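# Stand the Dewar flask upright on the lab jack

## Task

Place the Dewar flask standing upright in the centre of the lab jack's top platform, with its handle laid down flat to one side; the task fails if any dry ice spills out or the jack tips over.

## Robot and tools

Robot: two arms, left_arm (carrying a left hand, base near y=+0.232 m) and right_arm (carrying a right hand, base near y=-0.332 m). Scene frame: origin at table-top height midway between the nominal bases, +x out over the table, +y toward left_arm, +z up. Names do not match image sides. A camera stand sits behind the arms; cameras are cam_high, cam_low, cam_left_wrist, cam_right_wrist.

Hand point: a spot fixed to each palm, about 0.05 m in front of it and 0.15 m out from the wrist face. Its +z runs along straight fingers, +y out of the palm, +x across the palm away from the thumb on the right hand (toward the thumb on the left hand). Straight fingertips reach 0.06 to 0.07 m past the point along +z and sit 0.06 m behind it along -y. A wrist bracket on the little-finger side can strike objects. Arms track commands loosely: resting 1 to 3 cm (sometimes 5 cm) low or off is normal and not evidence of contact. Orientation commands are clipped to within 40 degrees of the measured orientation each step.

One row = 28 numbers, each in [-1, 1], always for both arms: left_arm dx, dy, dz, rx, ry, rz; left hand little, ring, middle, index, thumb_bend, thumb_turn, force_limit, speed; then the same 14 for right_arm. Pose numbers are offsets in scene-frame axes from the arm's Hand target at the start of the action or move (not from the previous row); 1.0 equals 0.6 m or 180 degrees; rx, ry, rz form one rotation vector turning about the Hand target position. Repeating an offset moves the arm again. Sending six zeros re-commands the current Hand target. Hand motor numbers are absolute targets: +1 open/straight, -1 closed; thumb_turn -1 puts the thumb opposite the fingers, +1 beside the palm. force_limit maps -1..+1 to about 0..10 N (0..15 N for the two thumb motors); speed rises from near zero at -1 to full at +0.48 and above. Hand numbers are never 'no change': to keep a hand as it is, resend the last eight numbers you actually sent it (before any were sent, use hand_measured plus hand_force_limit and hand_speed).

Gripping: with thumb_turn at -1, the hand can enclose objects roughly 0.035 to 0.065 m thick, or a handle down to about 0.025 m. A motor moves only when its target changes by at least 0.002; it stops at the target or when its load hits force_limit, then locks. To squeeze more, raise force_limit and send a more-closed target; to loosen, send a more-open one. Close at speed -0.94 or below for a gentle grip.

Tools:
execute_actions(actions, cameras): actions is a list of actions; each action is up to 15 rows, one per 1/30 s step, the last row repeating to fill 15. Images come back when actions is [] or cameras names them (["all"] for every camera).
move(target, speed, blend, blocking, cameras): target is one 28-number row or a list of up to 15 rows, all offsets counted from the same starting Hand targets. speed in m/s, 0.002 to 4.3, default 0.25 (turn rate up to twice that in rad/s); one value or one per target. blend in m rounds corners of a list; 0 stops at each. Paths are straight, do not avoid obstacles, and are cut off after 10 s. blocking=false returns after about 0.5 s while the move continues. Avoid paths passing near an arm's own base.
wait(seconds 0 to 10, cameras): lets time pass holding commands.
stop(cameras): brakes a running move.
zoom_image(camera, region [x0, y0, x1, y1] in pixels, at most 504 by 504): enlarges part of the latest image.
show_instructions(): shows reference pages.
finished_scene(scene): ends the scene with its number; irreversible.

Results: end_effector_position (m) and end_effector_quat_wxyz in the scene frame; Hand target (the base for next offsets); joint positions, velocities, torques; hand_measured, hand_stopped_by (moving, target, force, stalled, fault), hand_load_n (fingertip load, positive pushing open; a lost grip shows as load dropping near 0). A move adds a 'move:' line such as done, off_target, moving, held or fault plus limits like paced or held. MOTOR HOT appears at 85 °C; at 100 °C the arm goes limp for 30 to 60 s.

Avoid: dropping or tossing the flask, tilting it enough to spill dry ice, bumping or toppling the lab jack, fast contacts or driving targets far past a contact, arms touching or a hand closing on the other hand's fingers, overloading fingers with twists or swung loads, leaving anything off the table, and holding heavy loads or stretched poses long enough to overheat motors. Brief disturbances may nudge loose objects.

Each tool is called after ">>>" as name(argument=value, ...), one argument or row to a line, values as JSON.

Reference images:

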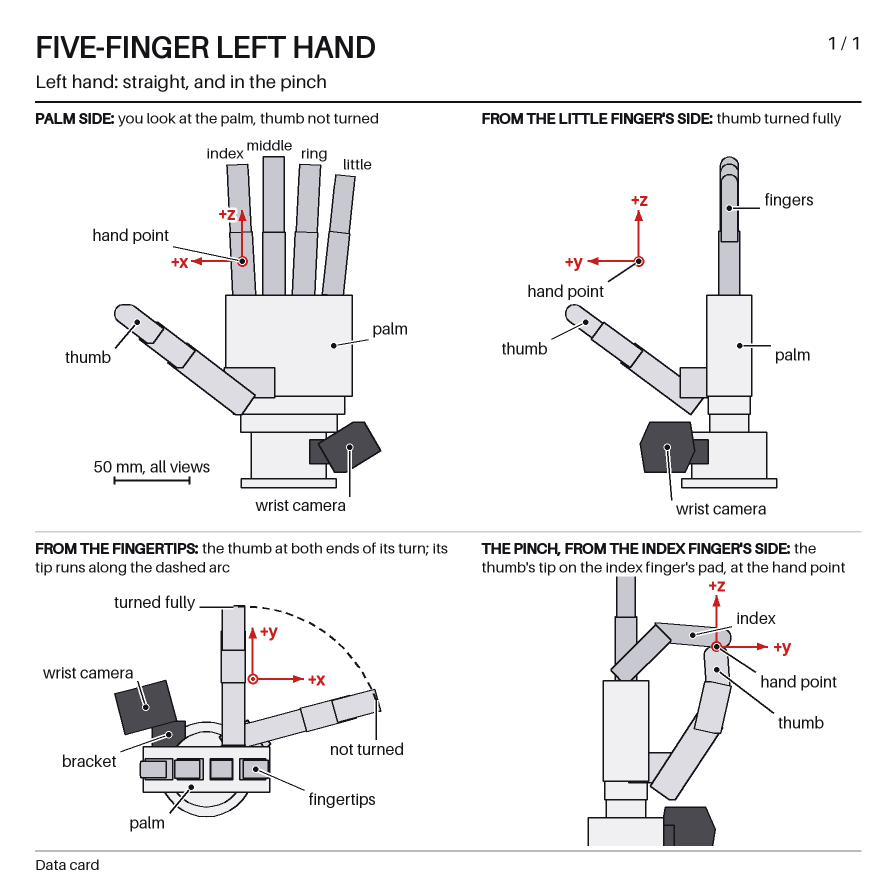

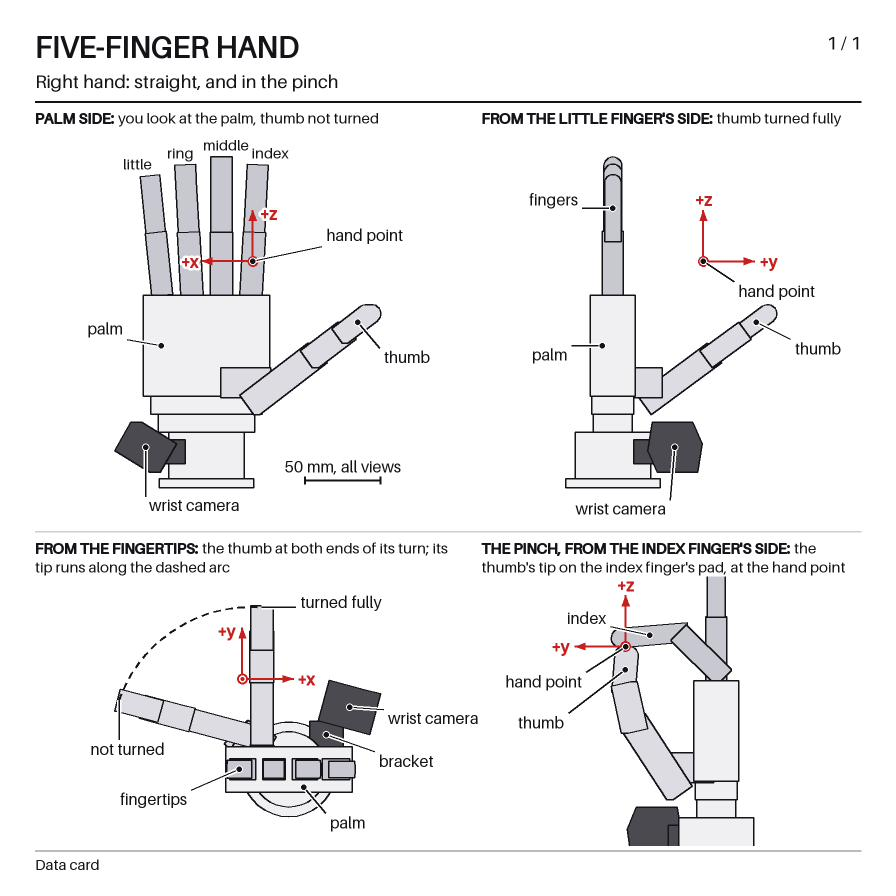

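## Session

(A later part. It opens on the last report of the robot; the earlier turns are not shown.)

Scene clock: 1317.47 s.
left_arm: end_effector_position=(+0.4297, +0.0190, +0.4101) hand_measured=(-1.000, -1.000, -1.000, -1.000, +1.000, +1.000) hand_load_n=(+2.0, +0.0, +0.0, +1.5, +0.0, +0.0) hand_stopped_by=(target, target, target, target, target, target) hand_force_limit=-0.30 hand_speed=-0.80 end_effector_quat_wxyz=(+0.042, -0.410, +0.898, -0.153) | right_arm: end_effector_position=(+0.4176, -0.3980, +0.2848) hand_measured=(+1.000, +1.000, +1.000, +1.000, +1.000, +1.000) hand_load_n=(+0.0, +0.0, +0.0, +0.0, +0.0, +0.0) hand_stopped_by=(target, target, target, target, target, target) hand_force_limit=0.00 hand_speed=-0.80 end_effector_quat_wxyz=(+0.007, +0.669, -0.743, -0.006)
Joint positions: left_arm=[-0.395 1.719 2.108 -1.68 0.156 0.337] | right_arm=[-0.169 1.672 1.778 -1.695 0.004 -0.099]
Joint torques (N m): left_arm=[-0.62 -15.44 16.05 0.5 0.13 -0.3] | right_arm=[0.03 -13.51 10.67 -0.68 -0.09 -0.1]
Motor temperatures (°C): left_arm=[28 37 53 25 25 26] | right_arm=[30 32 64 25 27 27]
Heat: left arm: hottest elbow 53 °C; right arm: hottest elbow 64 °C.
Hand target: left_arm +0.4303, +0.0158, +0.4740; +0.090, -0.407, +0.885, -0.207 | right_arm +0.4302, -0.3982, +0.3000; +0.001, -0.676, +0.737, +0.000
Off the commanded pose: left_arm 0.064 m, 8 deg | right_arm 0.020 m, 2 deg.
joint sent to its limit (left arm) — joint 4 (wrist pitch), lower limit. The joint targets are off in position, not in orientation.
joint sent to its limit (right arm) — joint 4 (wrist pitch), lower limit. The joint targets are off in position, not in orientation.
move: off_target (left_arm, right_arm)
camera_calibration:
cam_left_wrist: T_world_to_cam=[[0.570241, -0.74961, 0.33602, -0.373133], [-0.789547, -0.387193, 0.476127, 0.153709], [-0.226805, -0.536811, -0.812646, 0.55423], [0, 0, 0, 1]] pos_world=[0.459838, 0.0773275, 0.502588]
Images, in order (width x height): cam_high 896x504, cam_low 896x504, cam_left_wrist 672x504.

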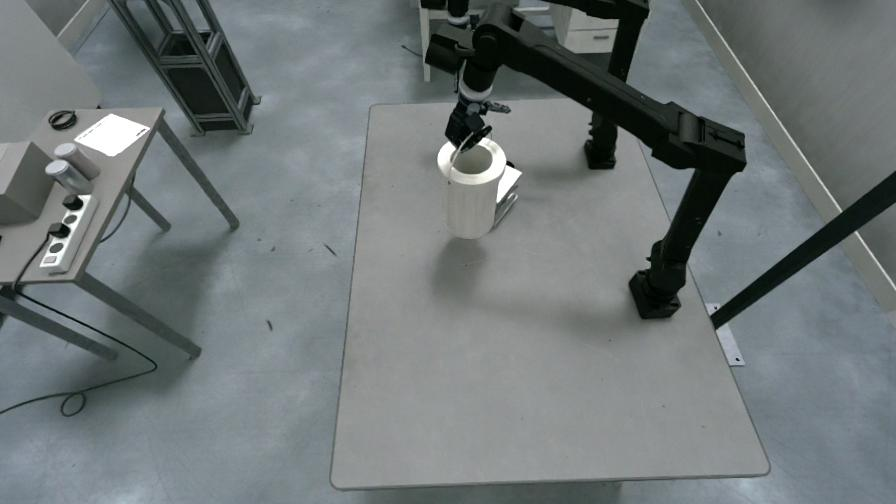

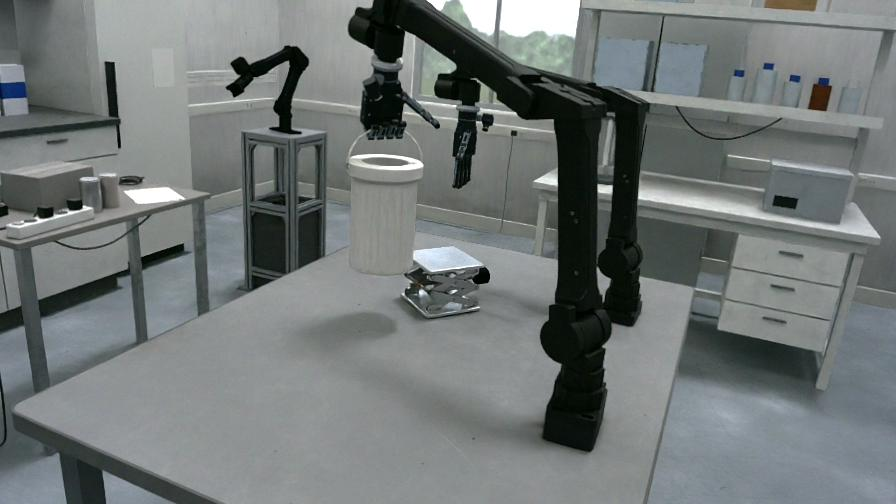

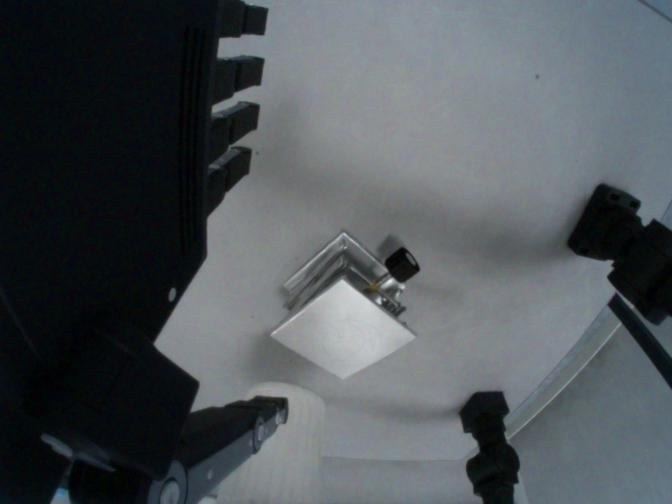

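>>> move(
  target=[
    [0,-0.03,0.05,0,0,0,-1,-1,-1,-1,1,1,-0.3,-0.8,0,0,0,0,0,0,1,1,1,1,1,1,0,-0.8],
    [-0.134,-0.328,0.045,0,0,-0.045,-1,-1,-1,-1,1,1,-0.3,-0.8,0,0,0,0,0,0,1,1,1,1,1,1,0,-0.8],
  ],
  cameras=["cam_low","cam_left_wrist","cam_high","cam_right_wrist"],
  speed=0.1,
  blend=[0.02,0],
)

>>> zoom_image(
  camera="cam_left_wrist",
  region=[200, 200, 480, 504],
)

>>> zoom_image(
  camera="cam_high",
  region=[400, 50, 600, 250],
)

>>> zoom_image(
  camera="cam_low",
  region=[330, 100, 530, 340],
)

Scene clock: 1329.43 s.
left_arm: end_effector_position=(+0.3556, -0.1819, +0.4282) hand_measured=(-1.000, -1.000, -1.000, -1.000, +1.000, +1.000) hand_load_n=(+2.0, +0.0, +0.0, +1.5, +0.5, +0.0) hand_stopped_by=(target, target, target, target, target, target) hand_force_limit=-0.30 hand_speed=-0.80 end_effector_quat_wxyz=(+0.059, -0.351, +0.917, -0.180) | right_arm: end_effector_position=(+0.4176, -0.3980, +0.2848) hand_measured=(+1.000, +1.000, +1.000, +1.000, +1.000, +1.000) hand_load_n=(+0.0, +0.0, +0.0, +0.0, +0.0, +0.0) hand_stopped_by=(target, target, target, target, target, target) hand_force_limit=0.00 hand_speed=-0.80 end_effector_quat_wxyz=(+0.007, +0.669, -0.743, -0.006)
Joint positions: left_arm=[-0.795 1.84 2.328 -1.68 0.049 0.076] | right_arm=[-0.169 1.672 1.778 -1.695 0.004 -0.099]
Joint torques (N m): left_arm=[-0.21 -17.32 15.95 0.69 0 -0.25] | right_arm=[-0.03 -13.51 10.69 -0.68 -0.09 -0.11]
Motor temperatures (°C): left_arm=[28 38 57 25 25 26] | right_arm=[30 33 62 25 27 27]
Heat: left arm: hottest elbow 57 °C; right arm: hottest elbow 62 °C.
Hand target: left_arm +0.3499, -0.1810, +0.5010; +0.076, -0.344, +0.911, -0.213 | right_arm +0.4302, -0.3982, +0.3000; +0.001, -0.676, +0.737, +0.000
Off the commanded pose: left_arm 0.073 m, 4 deg | right_arm 0.020 m, 2 deg.
joint sent to its limit (left arm) — joint 4 (wrist pitch), lower limit. The joint targets are off in position and orientation.
joint sent to its limit (right arm) — joint 4 (wrist pitch), lower limit. The joint targets are off in position, not in orientation.
move: off_target (left_arm, right_arm); blend cut to 0.019 m at target 1
camera_calibration:
cam_left_wrist: T_world_to_cam=[[0.451823, -0.802845, 0.388967, -0.477803], [-0.860735, -0.277704, 0.426634, 0.0751744], [-0.234503, -0.527561, -0.81651, 0.450385], [0, 0, 0, 1]] pos_world=[0.386204, -0.125119, 0.521522]
cam_right_wrist: T_world_to_cam=[[-0.992287, -0.122895, -0.0162374, 0.374839], [-0.112307, 0.835794, 0.537434, 0.221606], [-0.0524765, 0.535112, -0.84315, 0.585782], [0, 0, 0, 1]] pos_world=[0.427576, -0.45261, 0.380889]

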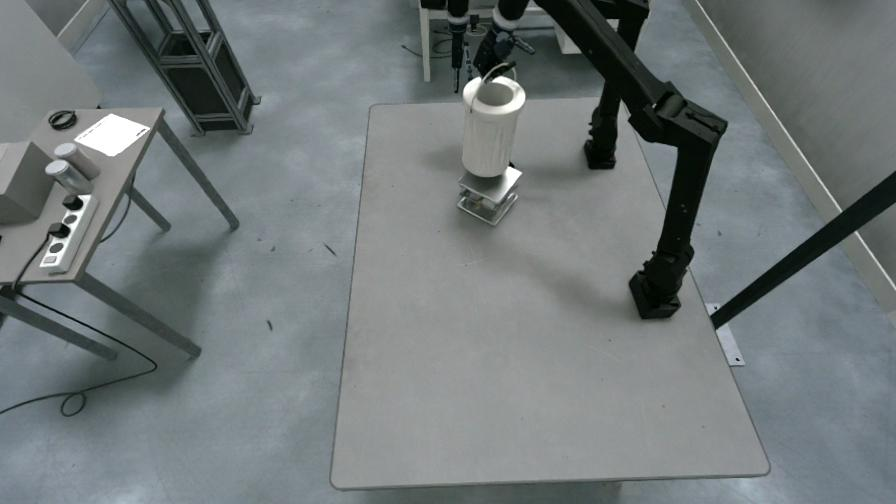

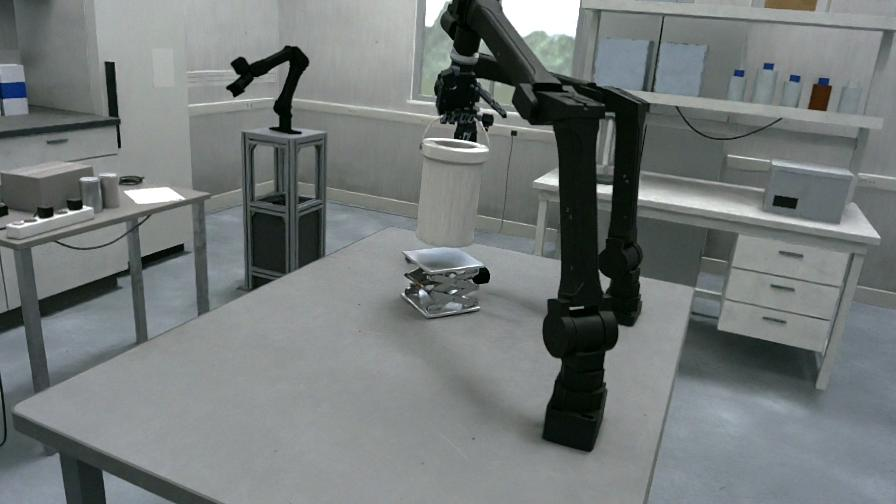

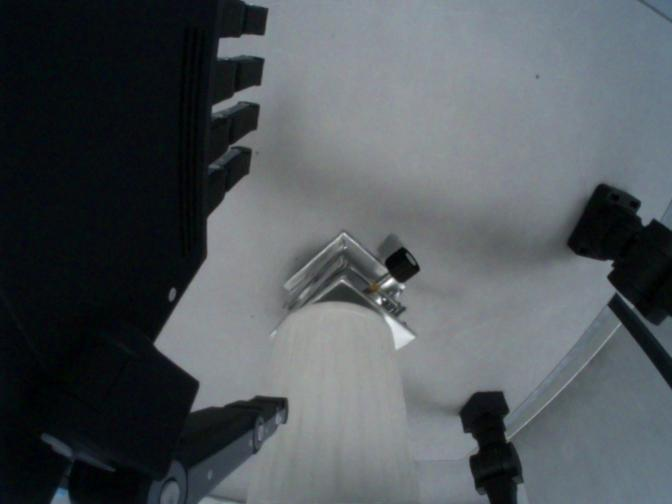

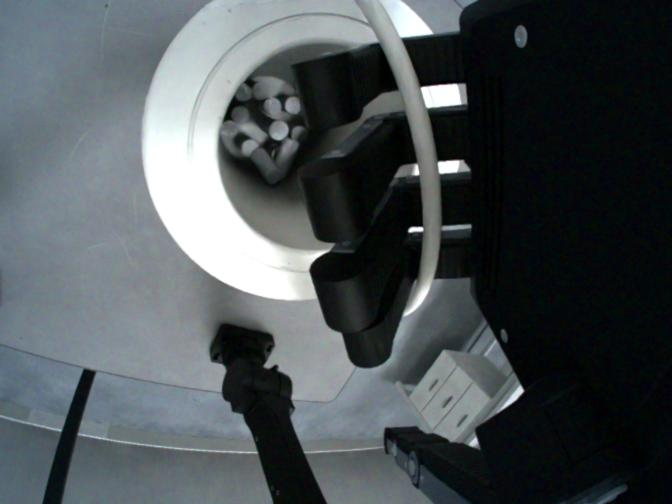

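Scaled by 1.658 from the camera's 672x504 image, which has a finer 960x720 frame.

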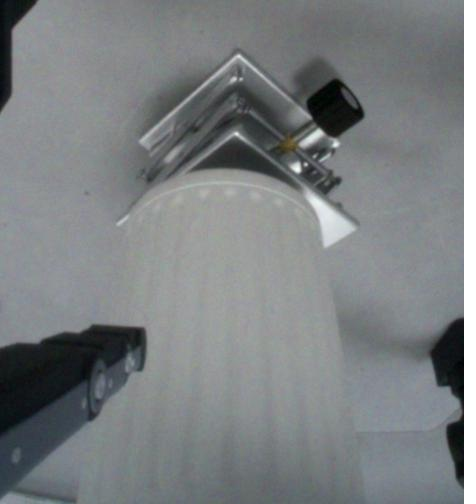

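Scaled by 2.520 from the camera's 896x504 image, which has a finer 1280x720 frame.

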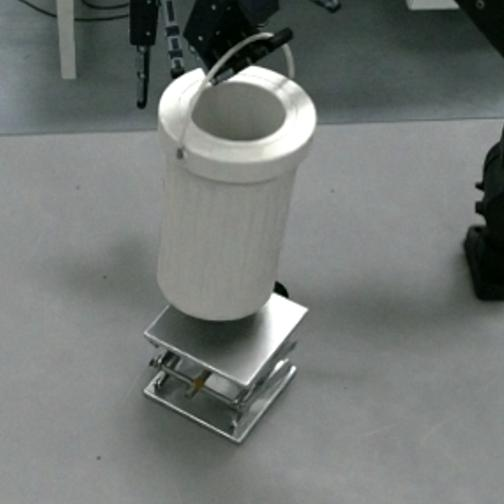

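Scaled by 2.100 from the camera's 896x504 image, which has a finer 1280x720 frame.

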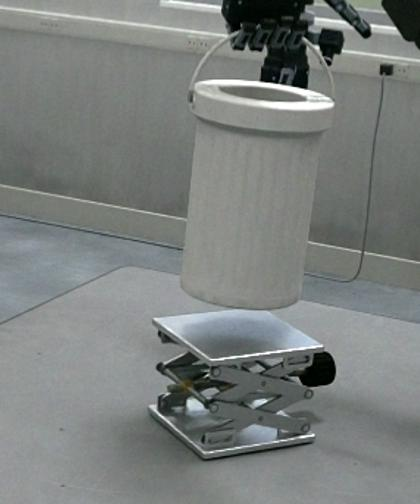

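>>> move(
  target=[
    [-0.015,0.042,0,0,0,0,-1,-1,-1,-1,1,1,-0.3,-0.8,0,0,0,0,0,0,1,1,1,1,1,1,0,-0.8],
    [-0.015,0.042,-0.045,0,0,0,-1,-1,-1,-1,1,1,-0.3,-0.8,0,0,0,0,0,0,1,1,1,1,1,1,0,-0.8],
  ],
  cameras=["cam_low","cam_left_wrist","cam_high"],
  speed=0.06,
)

>>> zoom_image(
  camera="cam_high",
  region=[400, 50, 600, 250],
)

>>> zoom_image(
  camera="cam_low",
  region=[330, 100, 530, 340],
)

Scene clock: 1356.47 s.
left_arm: end_effector_position=(+0.3469, -0.1739, +0.4116) hand_measured=(-1.000, -1.000, -1.000, -1.000, +1.000, +1.000) hand_load_n=(+2.0, +0.0, +0.0, +1.5, -0.5, +0.0) hand_stopped_by=(target, target, target, target, target, target) hand_force_limit=-0.30 hand_speed=-0.80 end_effector_quat_wxyz=(+0.048, -0.352, +0.922, -0.157) | right_arm: end_effector_position=(+0.4176, -0.3980, +0.2848) hand_measured=(+1.000, +1.000, +1.000, +1.000, +1.000, +1.000) hand_load_n=(+0.0, +0.0, +0.0, +0.0, +0.0, +0.0) hand_stopped_by=(target, target, target, target, target, target) hand_force_limit=0.00 hand_speed=-0.80 end_effector_quat_wxyz=(+0.007, +0.669, -0.743, -0.006)
Joint positions: left_arm=[-0.795 1.822 2.257 -1.68 0.05 0.078] | right_arm=[-0.169 1.672 1.778 -1.695 0.004 -0.099]
Joint torques (N m): left_arm=[0.85 -19.14 11.08 0.53 0.02 0.02] | right_arm=[-0.03 -13.51 10.69 -0.68 -0.09 -0.1]
Motor temperatures (°C): left_arm=[28 40 66 25 25 26] | right_arm=[30 33 61 25 27 27]
Heat: left arm: hottest elbow 66 °C; right arm: hottest elbow 61 °C.
Hand target: left_arm +0.3409, -0.1558, +0.4740; +0.076, -0.344, +0.911, -0.213 | right_arm +0.4302, -0.3982, +0.3000; +0.001, -0.676, +0.737, +0.000
Off the commanded pose: left_arm 0.065 m, 7 deg | right_arm 0.020 m, 2 deg.
joint sent to its limit (left arm) — joint 4 (wrist pitch), lower limit. The joint targets are off in position, not in orientation.
joint sent to its limit (right arm) — joint 4 (wrist pitch), lower limit. The joint targets are off in position, not in orientation.
move: off_target (left_arm, right_arm)
camera_calibration:
cam_left_wrist: T_world_to_cam=[[0.464325, -0.816572, 0.342948, -0.448844], [-0.84442, -0.291374, 0.449507, 0.0595335], [-0.267129, -0.498309, -0.824821, 0.458908], [0, 0, 0, 1]] pos_world=[0.381268, -0.120488, 0.505686]
Images, in order (width x height): cam_high 896x504, cam_low 896x504, cam_left_wrist 672x504.

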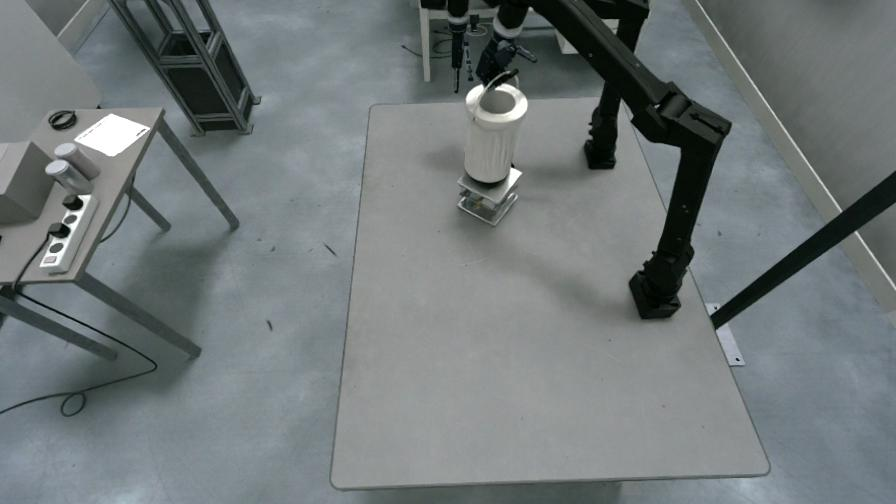

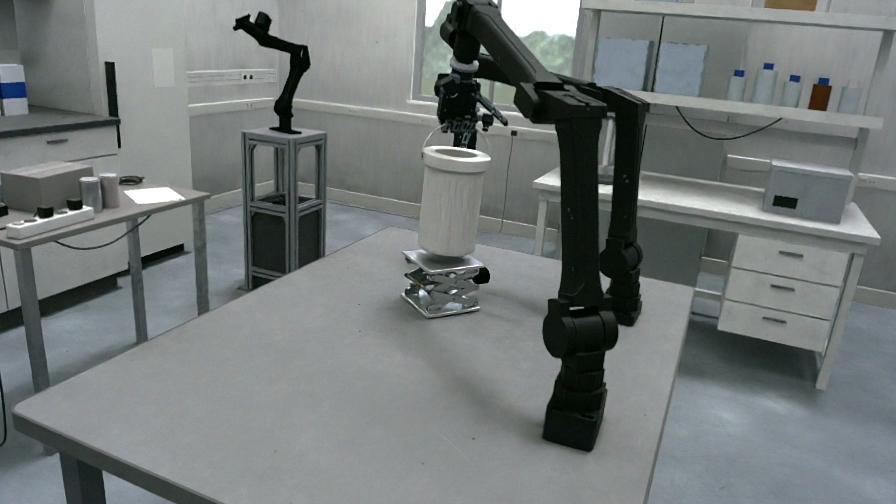

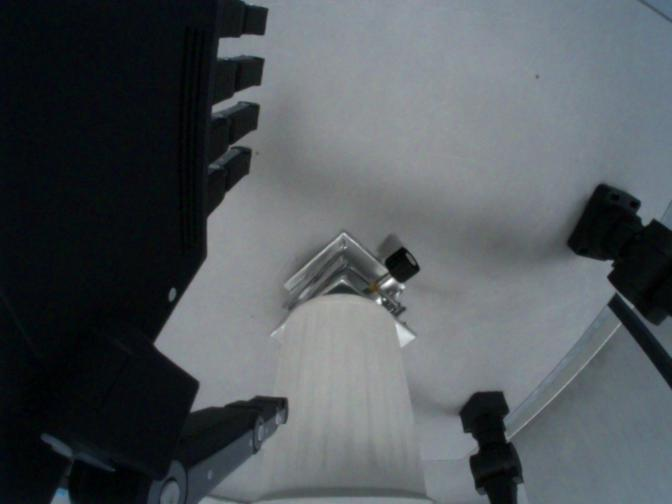

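Scaled by 2.520 from the camera's 896x504 image, which has a finer 1280x720 frame.

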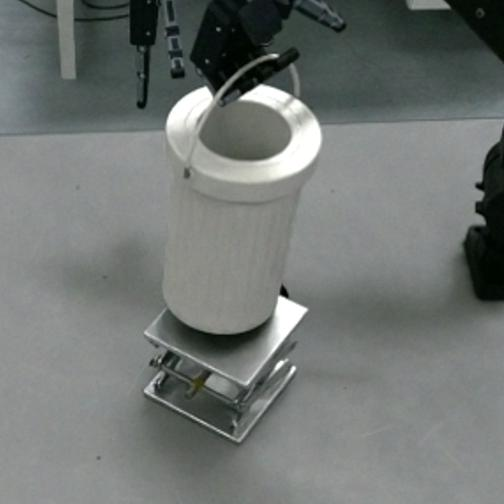

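Scaled by 2.100 from the camera's 896x504 image, which has a finer 1280x720 frame.

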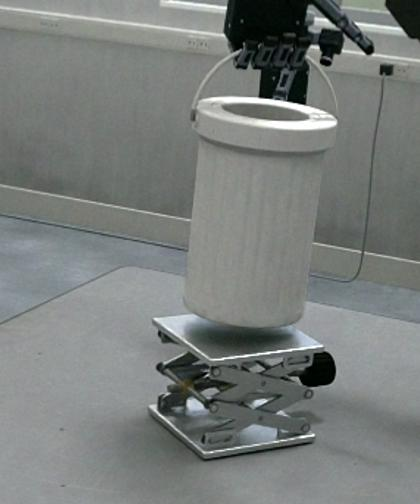

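>>> move(
  target=[
    [-0.003,0.037,0,0,0,0,-1,-1,-1,-1,1,1,-0.3,-0.8,0,0,0,0,0,0,1,1,1,1,1,1,0,-0.8],
  ],
  cameras=["cam_low","cam_high"],
  speed=0.06,
)

>>> zoom_image(
  camera="cam_high",
  region=[400, 50, 600, 250],
)

>>> zoom_image(
  camera="cam_low",
  region=[330, 100, 530, 340],
)

Scene clock: 1367.53 s.
left_arm: end_effector_position=(+0.3470, -0.1422, +0.4087) hand_measured=(-1.000, -1.000, -1.000, -1.000, +1.000, +1.000) hand_load_n=(+2.5, +0.0, +0.0, +1.5, +0.0, +0.0) hand_stopped_by=(target, target, target, target, target, target) hand_force_limit=-0.30 hand_speed=-0.80 end_effector_quat_wxyz=(+0.043, -0.357, +0.922, -0.144) | right_arm: end_effector_position=(+0.4176, -0.3980, +0.2848) hand_measured=(+1.000, +1.000, +1.000, +1.000, +1.000, +1.000) hand_load_n=(+0.0, +0.0, +0.0, +0.0, +0.0, +0.0) hand_stopped_by=(target, target, target, target, target, target) hand_force_limit=0.00 hand_speed=-0.80 end_effector_quat_wxyz=(+0.007, +0.669, -0.743, -0.006)
Joint positions: left_arm=[-0.752 1.77 2.176 -1.68 0.06 0.111] | right_arm=[-0.169 1.672 1.778 -1.695 0.004 -0.099]
Joint torques (N m): left_arm=[0.67 -19.19 11.28 1.25 0.16 0.02] | right_arm=[-0.09 -13.51 10.69 -0.68 -0.09 -0.11]
Motor temperatures (°C): left_arm=[28 41 63 25 25 26] | right_arm=[30 34 61 25 27 27]
Heat: left arm: hottest elbow 63 °C; right arm: hottest elbow 61 °C.
Hand target: left_arm +0.3391, -0.1336, +0.4740; +0.076, -0.344, +0.911, -0.213 | right_arm +0.4302, -0.3982, +0.3000; +0.001, -0.676, +0.737, +0.000
Off the commanded pose: left_arm 0.066 m, 9 deg | right_arm 0.020 m, 2 deg.
joint sent to its limit (right arm) — joint 4 (wrist pitch), lower limit. The joint targets are off in position, not in orientation.
move: off_target (left_arm, right_arm)
Images, in order (width x height): cam_high 896x504, cam_low 896x504.

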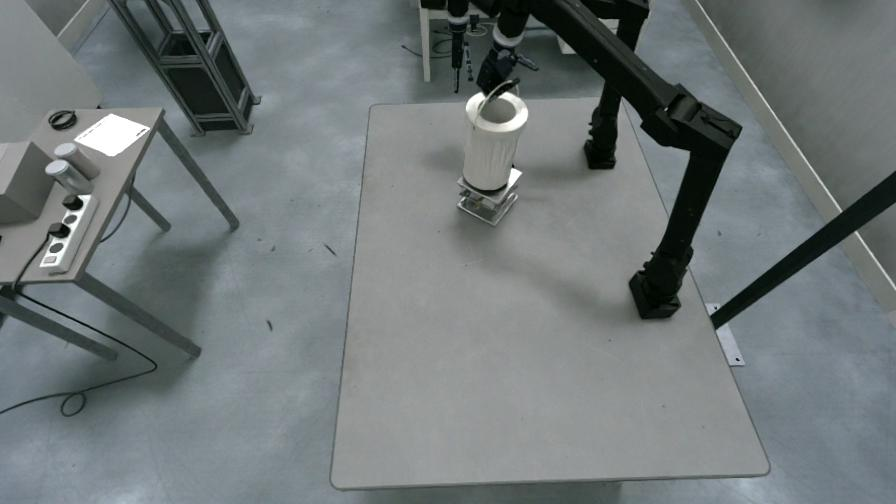

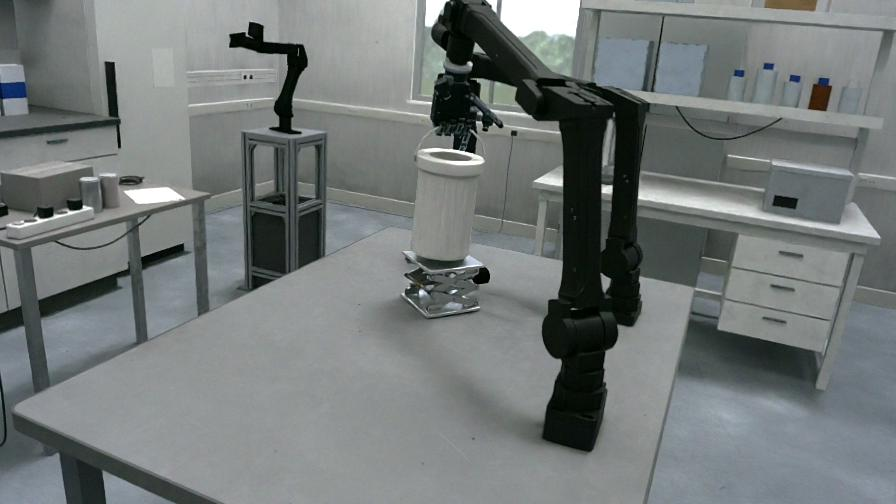

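Scaled by 2.520 from the camera's 896x504 image, which has a finer 1280x720 frame.

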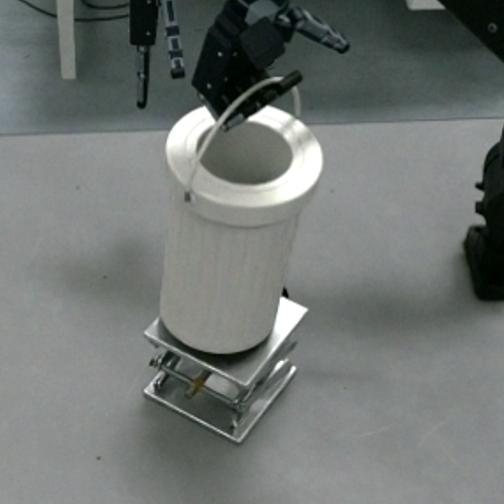

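Scaled by 2.100 from the camera's 896x504 image, which has a finer 1280x720 frame.

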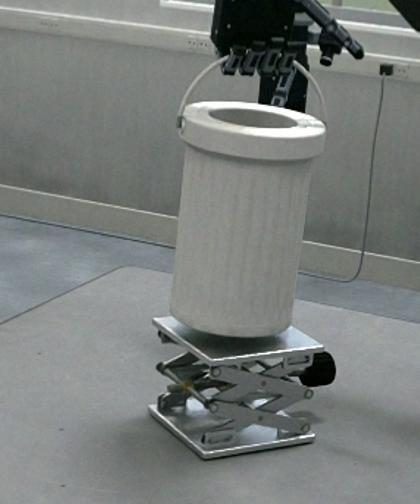

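>>> move(
  target=[
    [-0.008,-0.006,-0.045,0,0,0,-1,-1,-1,-1,1,1,-0.3,-0.8,0,0,0,0,0,0,1,1,1,1,1,1,0,-0.8],
  ],
  cameras=["cam_low","cam_high"],
  speed=0.03,
)

>>> zoom_image(
  camera="cam_high",
  region=[400, 50, 600, 250],
)

>>> zoom_image(
  camera="cam_low",
  region=[330, 100, 530, 340],
)

Scene clock: 1379.83 s.
left_arm: end_effector_position=(+0.3418, -0.1383, +0.3937) hand_measured=(-1.000, -1.000, -1.000, -1.000, +1.000, +1.000) hand_load_n=(+2.0, +0.0, +0.0, +1.0, +0.0, +0.0) hand_stopped_by=(target, target, target, target, target, target) hand_force_limit=-0.30 hand_speed=-0.80 end_effector_quat_wxyz=(+0.046, -0.357, +0.920, -0.153) | right_arm: end_effector_position=(+0.4176, -0.3980, +0.2848) hand_measured=(+1.000, +1.000, +1.000, +1.000, +1.000, +1.000) hand_load_n=(+0.0, +0.0, +0.0, +0.0, +0.0, +0.0) hand_stopped_by=(target, target, target, target, target, target) hand_force_limit=0.00 hand_speed=-0.80 end_effector_quat_wxyz=(+0.007, +0.669, -0.743, -0.006)
Joint positions: left_arm=[-0.752 1.713 2.055 -1.597 0.061 0.108] | right_arm=[-0.169 1.672 1.778 -1.695 0.004 -0.099]
Joint torques (N m): left_arm=[0.21 -17.55 10.32 1.63 0.06 -0.08] | right_arm=[-0.03 -13.51 10.67 -0.69 -0.09 -0.11]
Motor temperatures (°C): left_arm=[28 41 61 25 25 26] | right_arm=[30 34 61 25 27 27]
Heat: left arm: hottest elbow 61 °C; right arm: hottest elbow 61 °C.
Hand target: left_arm +0.3343, -0.1372, +0.4470; +0.076, -0.344, +0.911, -0.213 | right_arm +0.4302, -0.3982, +0.3000; +0.001, -0.676, +0.737, +0.000
Off the commanded pose: left_arm 0.054 m, 8 deg | right_arm 0.020 m, 2 deg.
joint sent to its limit (right arm) — joint 4 (wrist pitch), lower limit. The joint targets are off in position, not in orientation.
move: off_target (left_arm, right_arm)
Images, in order (width x height): cam_high 896x504, cam_low 896x504.

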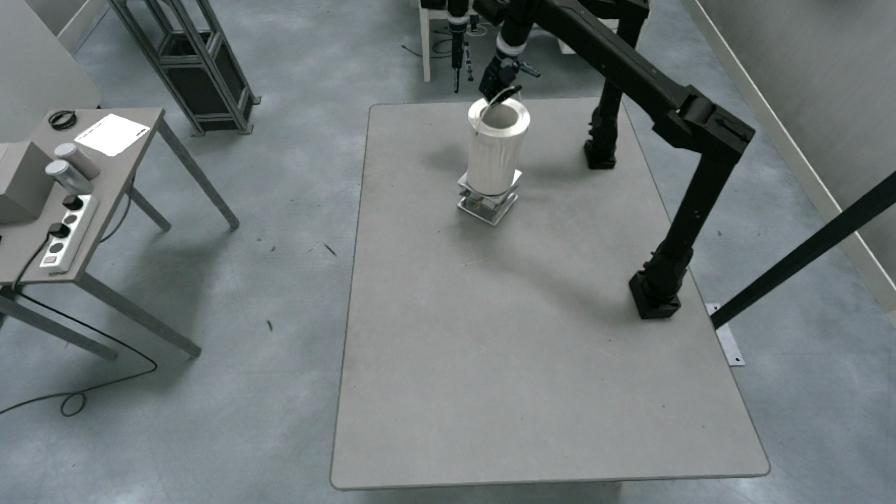

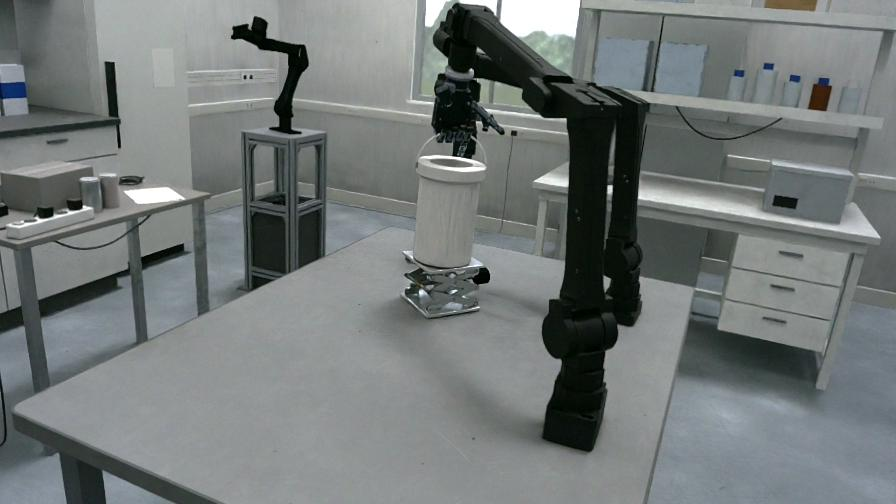

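Scaled by 2.520 from the camera's 896x504 image, which has a finer 1280x720 frame.

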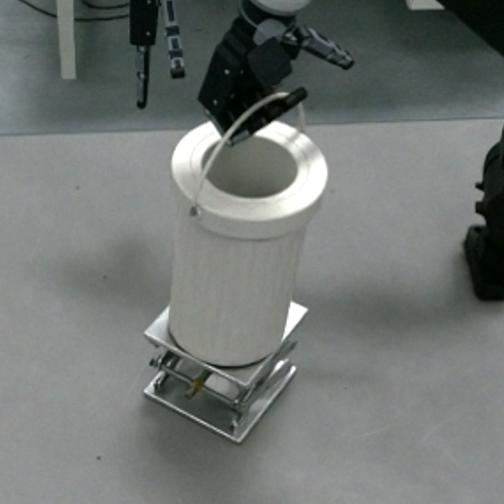

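Scaled by 2.100 from the camera's 896x504 image, which has a finer 1280x720 frame.

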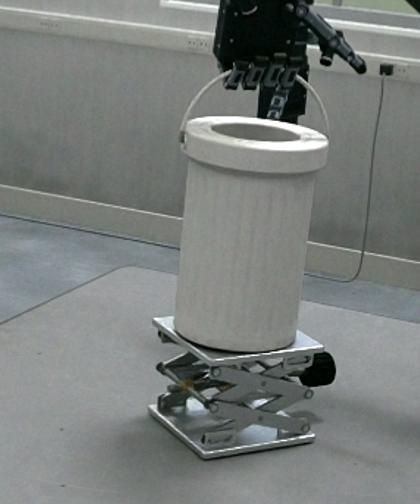

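>>> move(
  target=[
    [0.005,-0.022,0,0,0,0,-1,-1,-1,-1,1,1,-0.3,-0.8,0,0,0,0,0,0,1,1,1,1,1,1,0,-0.8],
    [0.005,-0.022,-0.04,0,0,0,-1,-1,-1,-1,1,1,-0.3,-0.8,0,0,0,0,0,0,1,1,1,1,1,1,0,-0.8],
  ],
  cameras=["cam_low","cam_high"],
  speed=0.03,
)

>>> zoom_image(
  camera="cam_high",
  region=[400, 50, 600, 250],
)

>>> zoom_image(
  camera="cam_low",
  region=[330, 100, 530, 340],
)

Scene clock: 1392.37 s.
left_arm: end_effector_position=(+0.3482, -0.1409, +0.3889) hand_measured=(-1.000, -1.000, -1.000, -1.000, +1.000, +1.000) hand_load_n=(+0.5, +0.0, +0.0, +0.5, +0.0, +0.0) hand_stopped_by=(target, target, target, target, target, target) hand_force_limit=-0.30 hand_speed=-0.80 end_effector_quat_wxyz=(+0.061, -0.353, +0.918, -0.170) | right_arm: end_effector_position=(+0.4176, -0.3980, +0.2848) hand_measured=(+1.000, +1.000, +1.000, +1.000, +1.000, +1.000) hand_load_n=(+0.0, +0.0, +0.0, +0.0, +0.0, +0.0) hand_stopped_by=(target, target, target, target, target, target) hand_force_limit=0.00 hand_speed=-0.80 end_effector_quat_wxyz=(+0.007, +0.669, -0.743, -0.006)
Joint positions: left_arm=[-0.752 1.69 2.009 -1.53 0.052 0.116] | right_arm=[-0.169 1.672 1.778 -1.695 0.004 -0.099]
Joint torques (N m): left_arm=[-1.14 -15.38 9.24 1.68 0.1 -0.23] | right_arm=[-0.03 -13.45 10.67 -0.68 -0.09 -0.11]
Motor temperatures (°C): left_arm=[28 43 60 25 25 26] | right_arm=[30 34 62 25 27 27]
Heat: left arm: hottest elbow 60 °C; right arm: hottest elbow 62 °C.
Hand target: left_arm +0.3373, -0.1504, +0.4230; +0.076, -0.344, +0.911, -0.213 | right_arm +0.4302, -0.3982, +0.3000; +0.001, -0.676, +0.737, +0.000
Off the commanded pose: left_arm 0.037 m, 5 deg | right_arm 0.020 m, 2 deg.
joint sent to its limit (right arm) — joint 4 (wrist pitch), lower limit. The joint targets are off in position, not in orientation.
move: off_target (left_arm, right_arm)
Images, in order (width x height): cam_high 896x504, cam_low 896x504.

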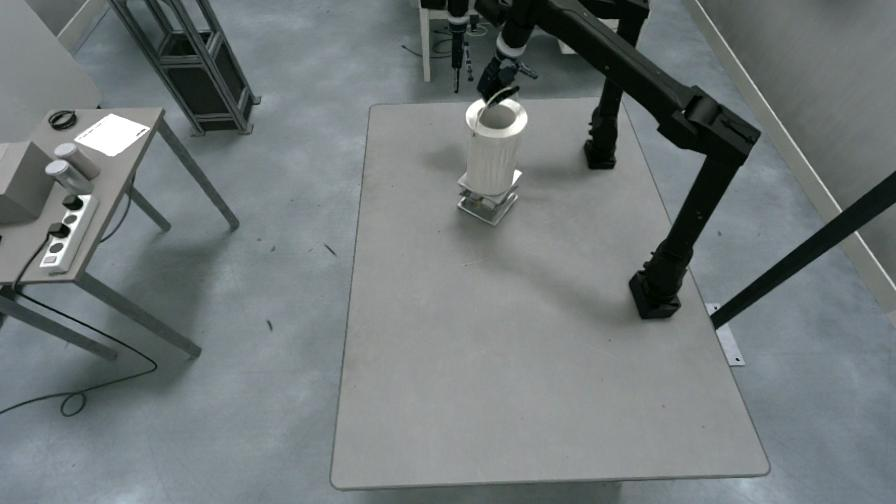

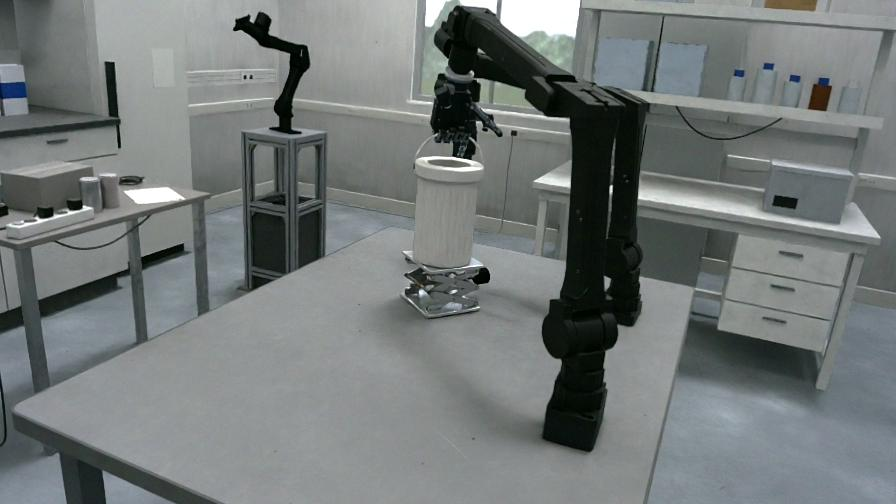

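Scaled by 2.520 from the camera's 896x504 image, which has a finer 1280x720 frame.

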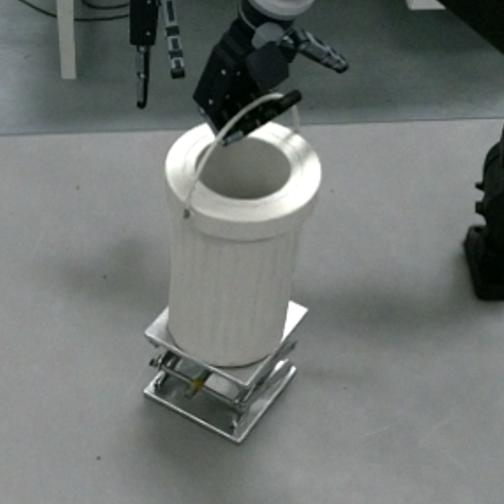

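Scaled by 2.100 from the camera's 896x504 image, which has a finer 1280x720 frame.

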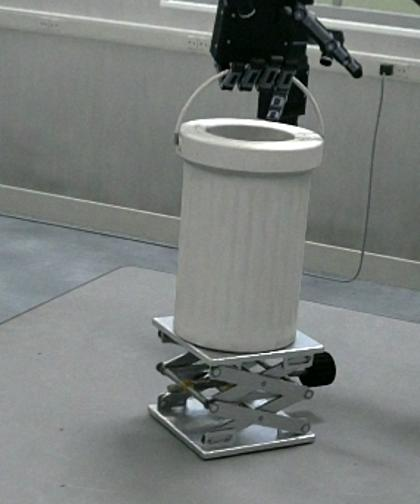

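>>> zoom_image(
  camera="cam_high",
  region=[440, 130, 540, 240],
)

>>> wait(
  seconds=0.2,
  cameras=["cam_left_wrist", "cam_right_wrist"],
)

>>> zoom_image(
  camera="cam_left_wrist",
  region=[230, 200, 450, 420],
)

Scaled by 4.582 from the camera's 896x504 image, which has a finer 1280x720 frame.

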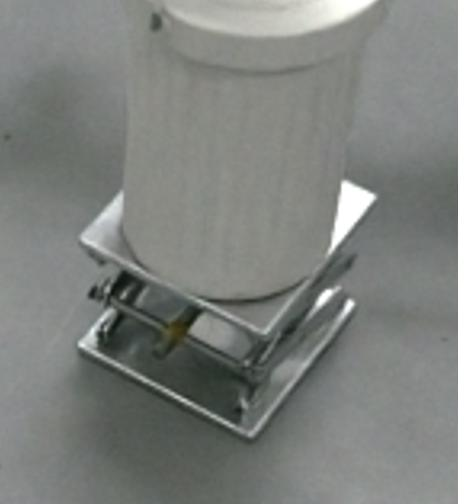

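Scene clock: 1396.27 s.
left_arm: end_effector_position=(+0.3482, -0.1409, +0.3889) hand_measured=(-1.000, -1.000, -1.000, -1.000, +1.000, +1.000) hand_load_n=(+1.0, +0.0, +0.5, +0.5, +0.0, +0.0) hand_stopped_by=(target, target, target, target, target, target) hand_force_limit=-0.30 hand_speed=-0.80 end_effector_quat_wxyz=(+0.061, -0.353, +0.918, -0.170) | right_arm: end_effector_position=(+0.4176, -0.3980, +0.2848) hand_measured=(+1.000, +1.000, +1.000, +1.000, +1.000, +1.000) hand_load_n=(+0.0, +0.0, +0.0, +0.0, +0.0, +0.0) hand_stopped_by=(target, target, target, target, target, target) hand_force_limit=0.00 hand_speed=-0.80 end_effector_quat_wxyz=(+0.007, +0.669, -0.743, -0.006)
Joint positions: left_arm=[-0.752 1.69 2.009 -1.53 0.052 0.116] | right_arm=[-0.169 1.672 1.778 -1.695 0.004 -0.099]
Joint torques (N m): left_arm=[-0.85 -15.5 9.2 1.63 0.09 -0.26] | right_arm=[-0.03 -13.51 10.69 -0.68 -0.09 -0.1]
Motor temperatures (°C): left_arm=[28 43 59 25 25 26] | right_arm=[30 34 62 25 27 27]
Heat: left arm: hottest elbow 59 °C; right arm: hottest elbow 62 °C.
Hand target: left_arm +0.3373, -0.1504, +0.4230; +0.076, -0.344, +0.911, -0.213 | right_arm +0.4302, -0.3982, +0.3000; +0.001, -0.676, +0.737, +0.000
Off the commanded pose: left_arm 0.037 m, 5 deg | right_arm 0.020 m, 2 deg.
wait: 0.20 s; at rest from the start
camera_calibration:
cam_left_wrist: T_world_to_cam=[[0.457317, -0.808138, 0.37118, -0.421974], [-0.857502, -0.290098, 0.424893, 0.0947101], [-0.235693, -0.512598, -0.825646, 0.44428], [0, 0, 0, 1]] pos_world=[0.378904, -0.0858011, 0.483205]
cam_right_wrist: T_world_to_cam=[[-0.992287, -0.122895, -0.0162374, 0.374839], [-0.112307, 0.835794, 0.537434, 0.221606], [-0.0524765, 0.535112, -0.84315, 0.585782], [0, 0, 0, 1]] pos_world=[0.427576, -0.45261, 0.380889]
Images, in order (width x height): cam_left_wrist 672x504, cam_right_wrist 672x504.

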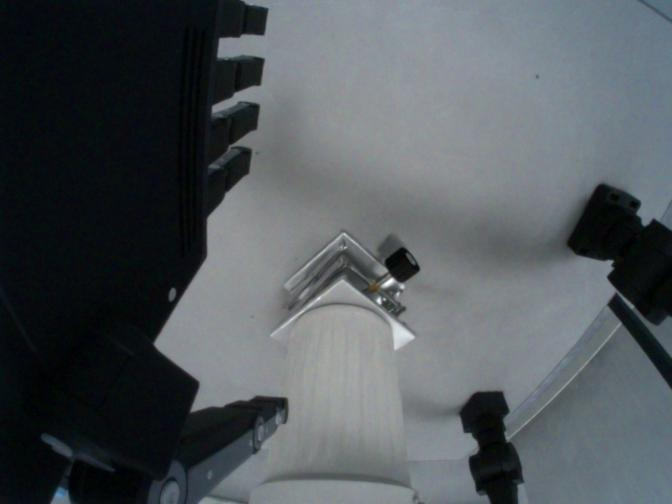

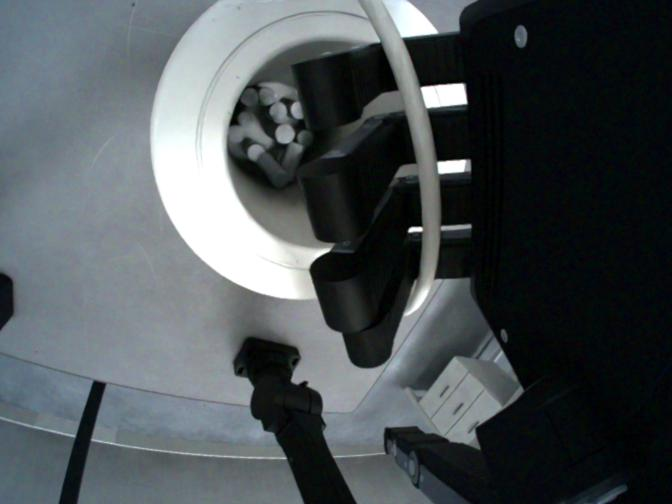

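Scaled by 2.291 from the camera's 672x504 image, which has a finer 960x720 frame.

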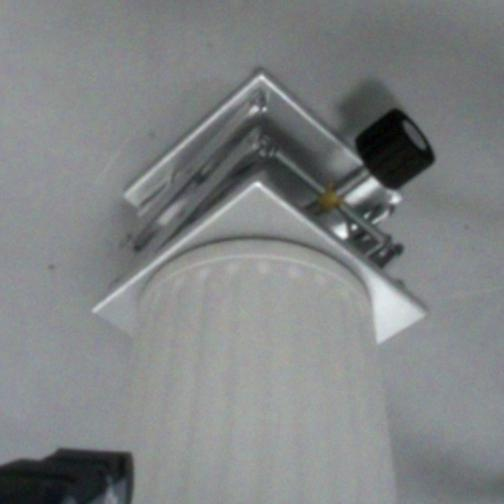

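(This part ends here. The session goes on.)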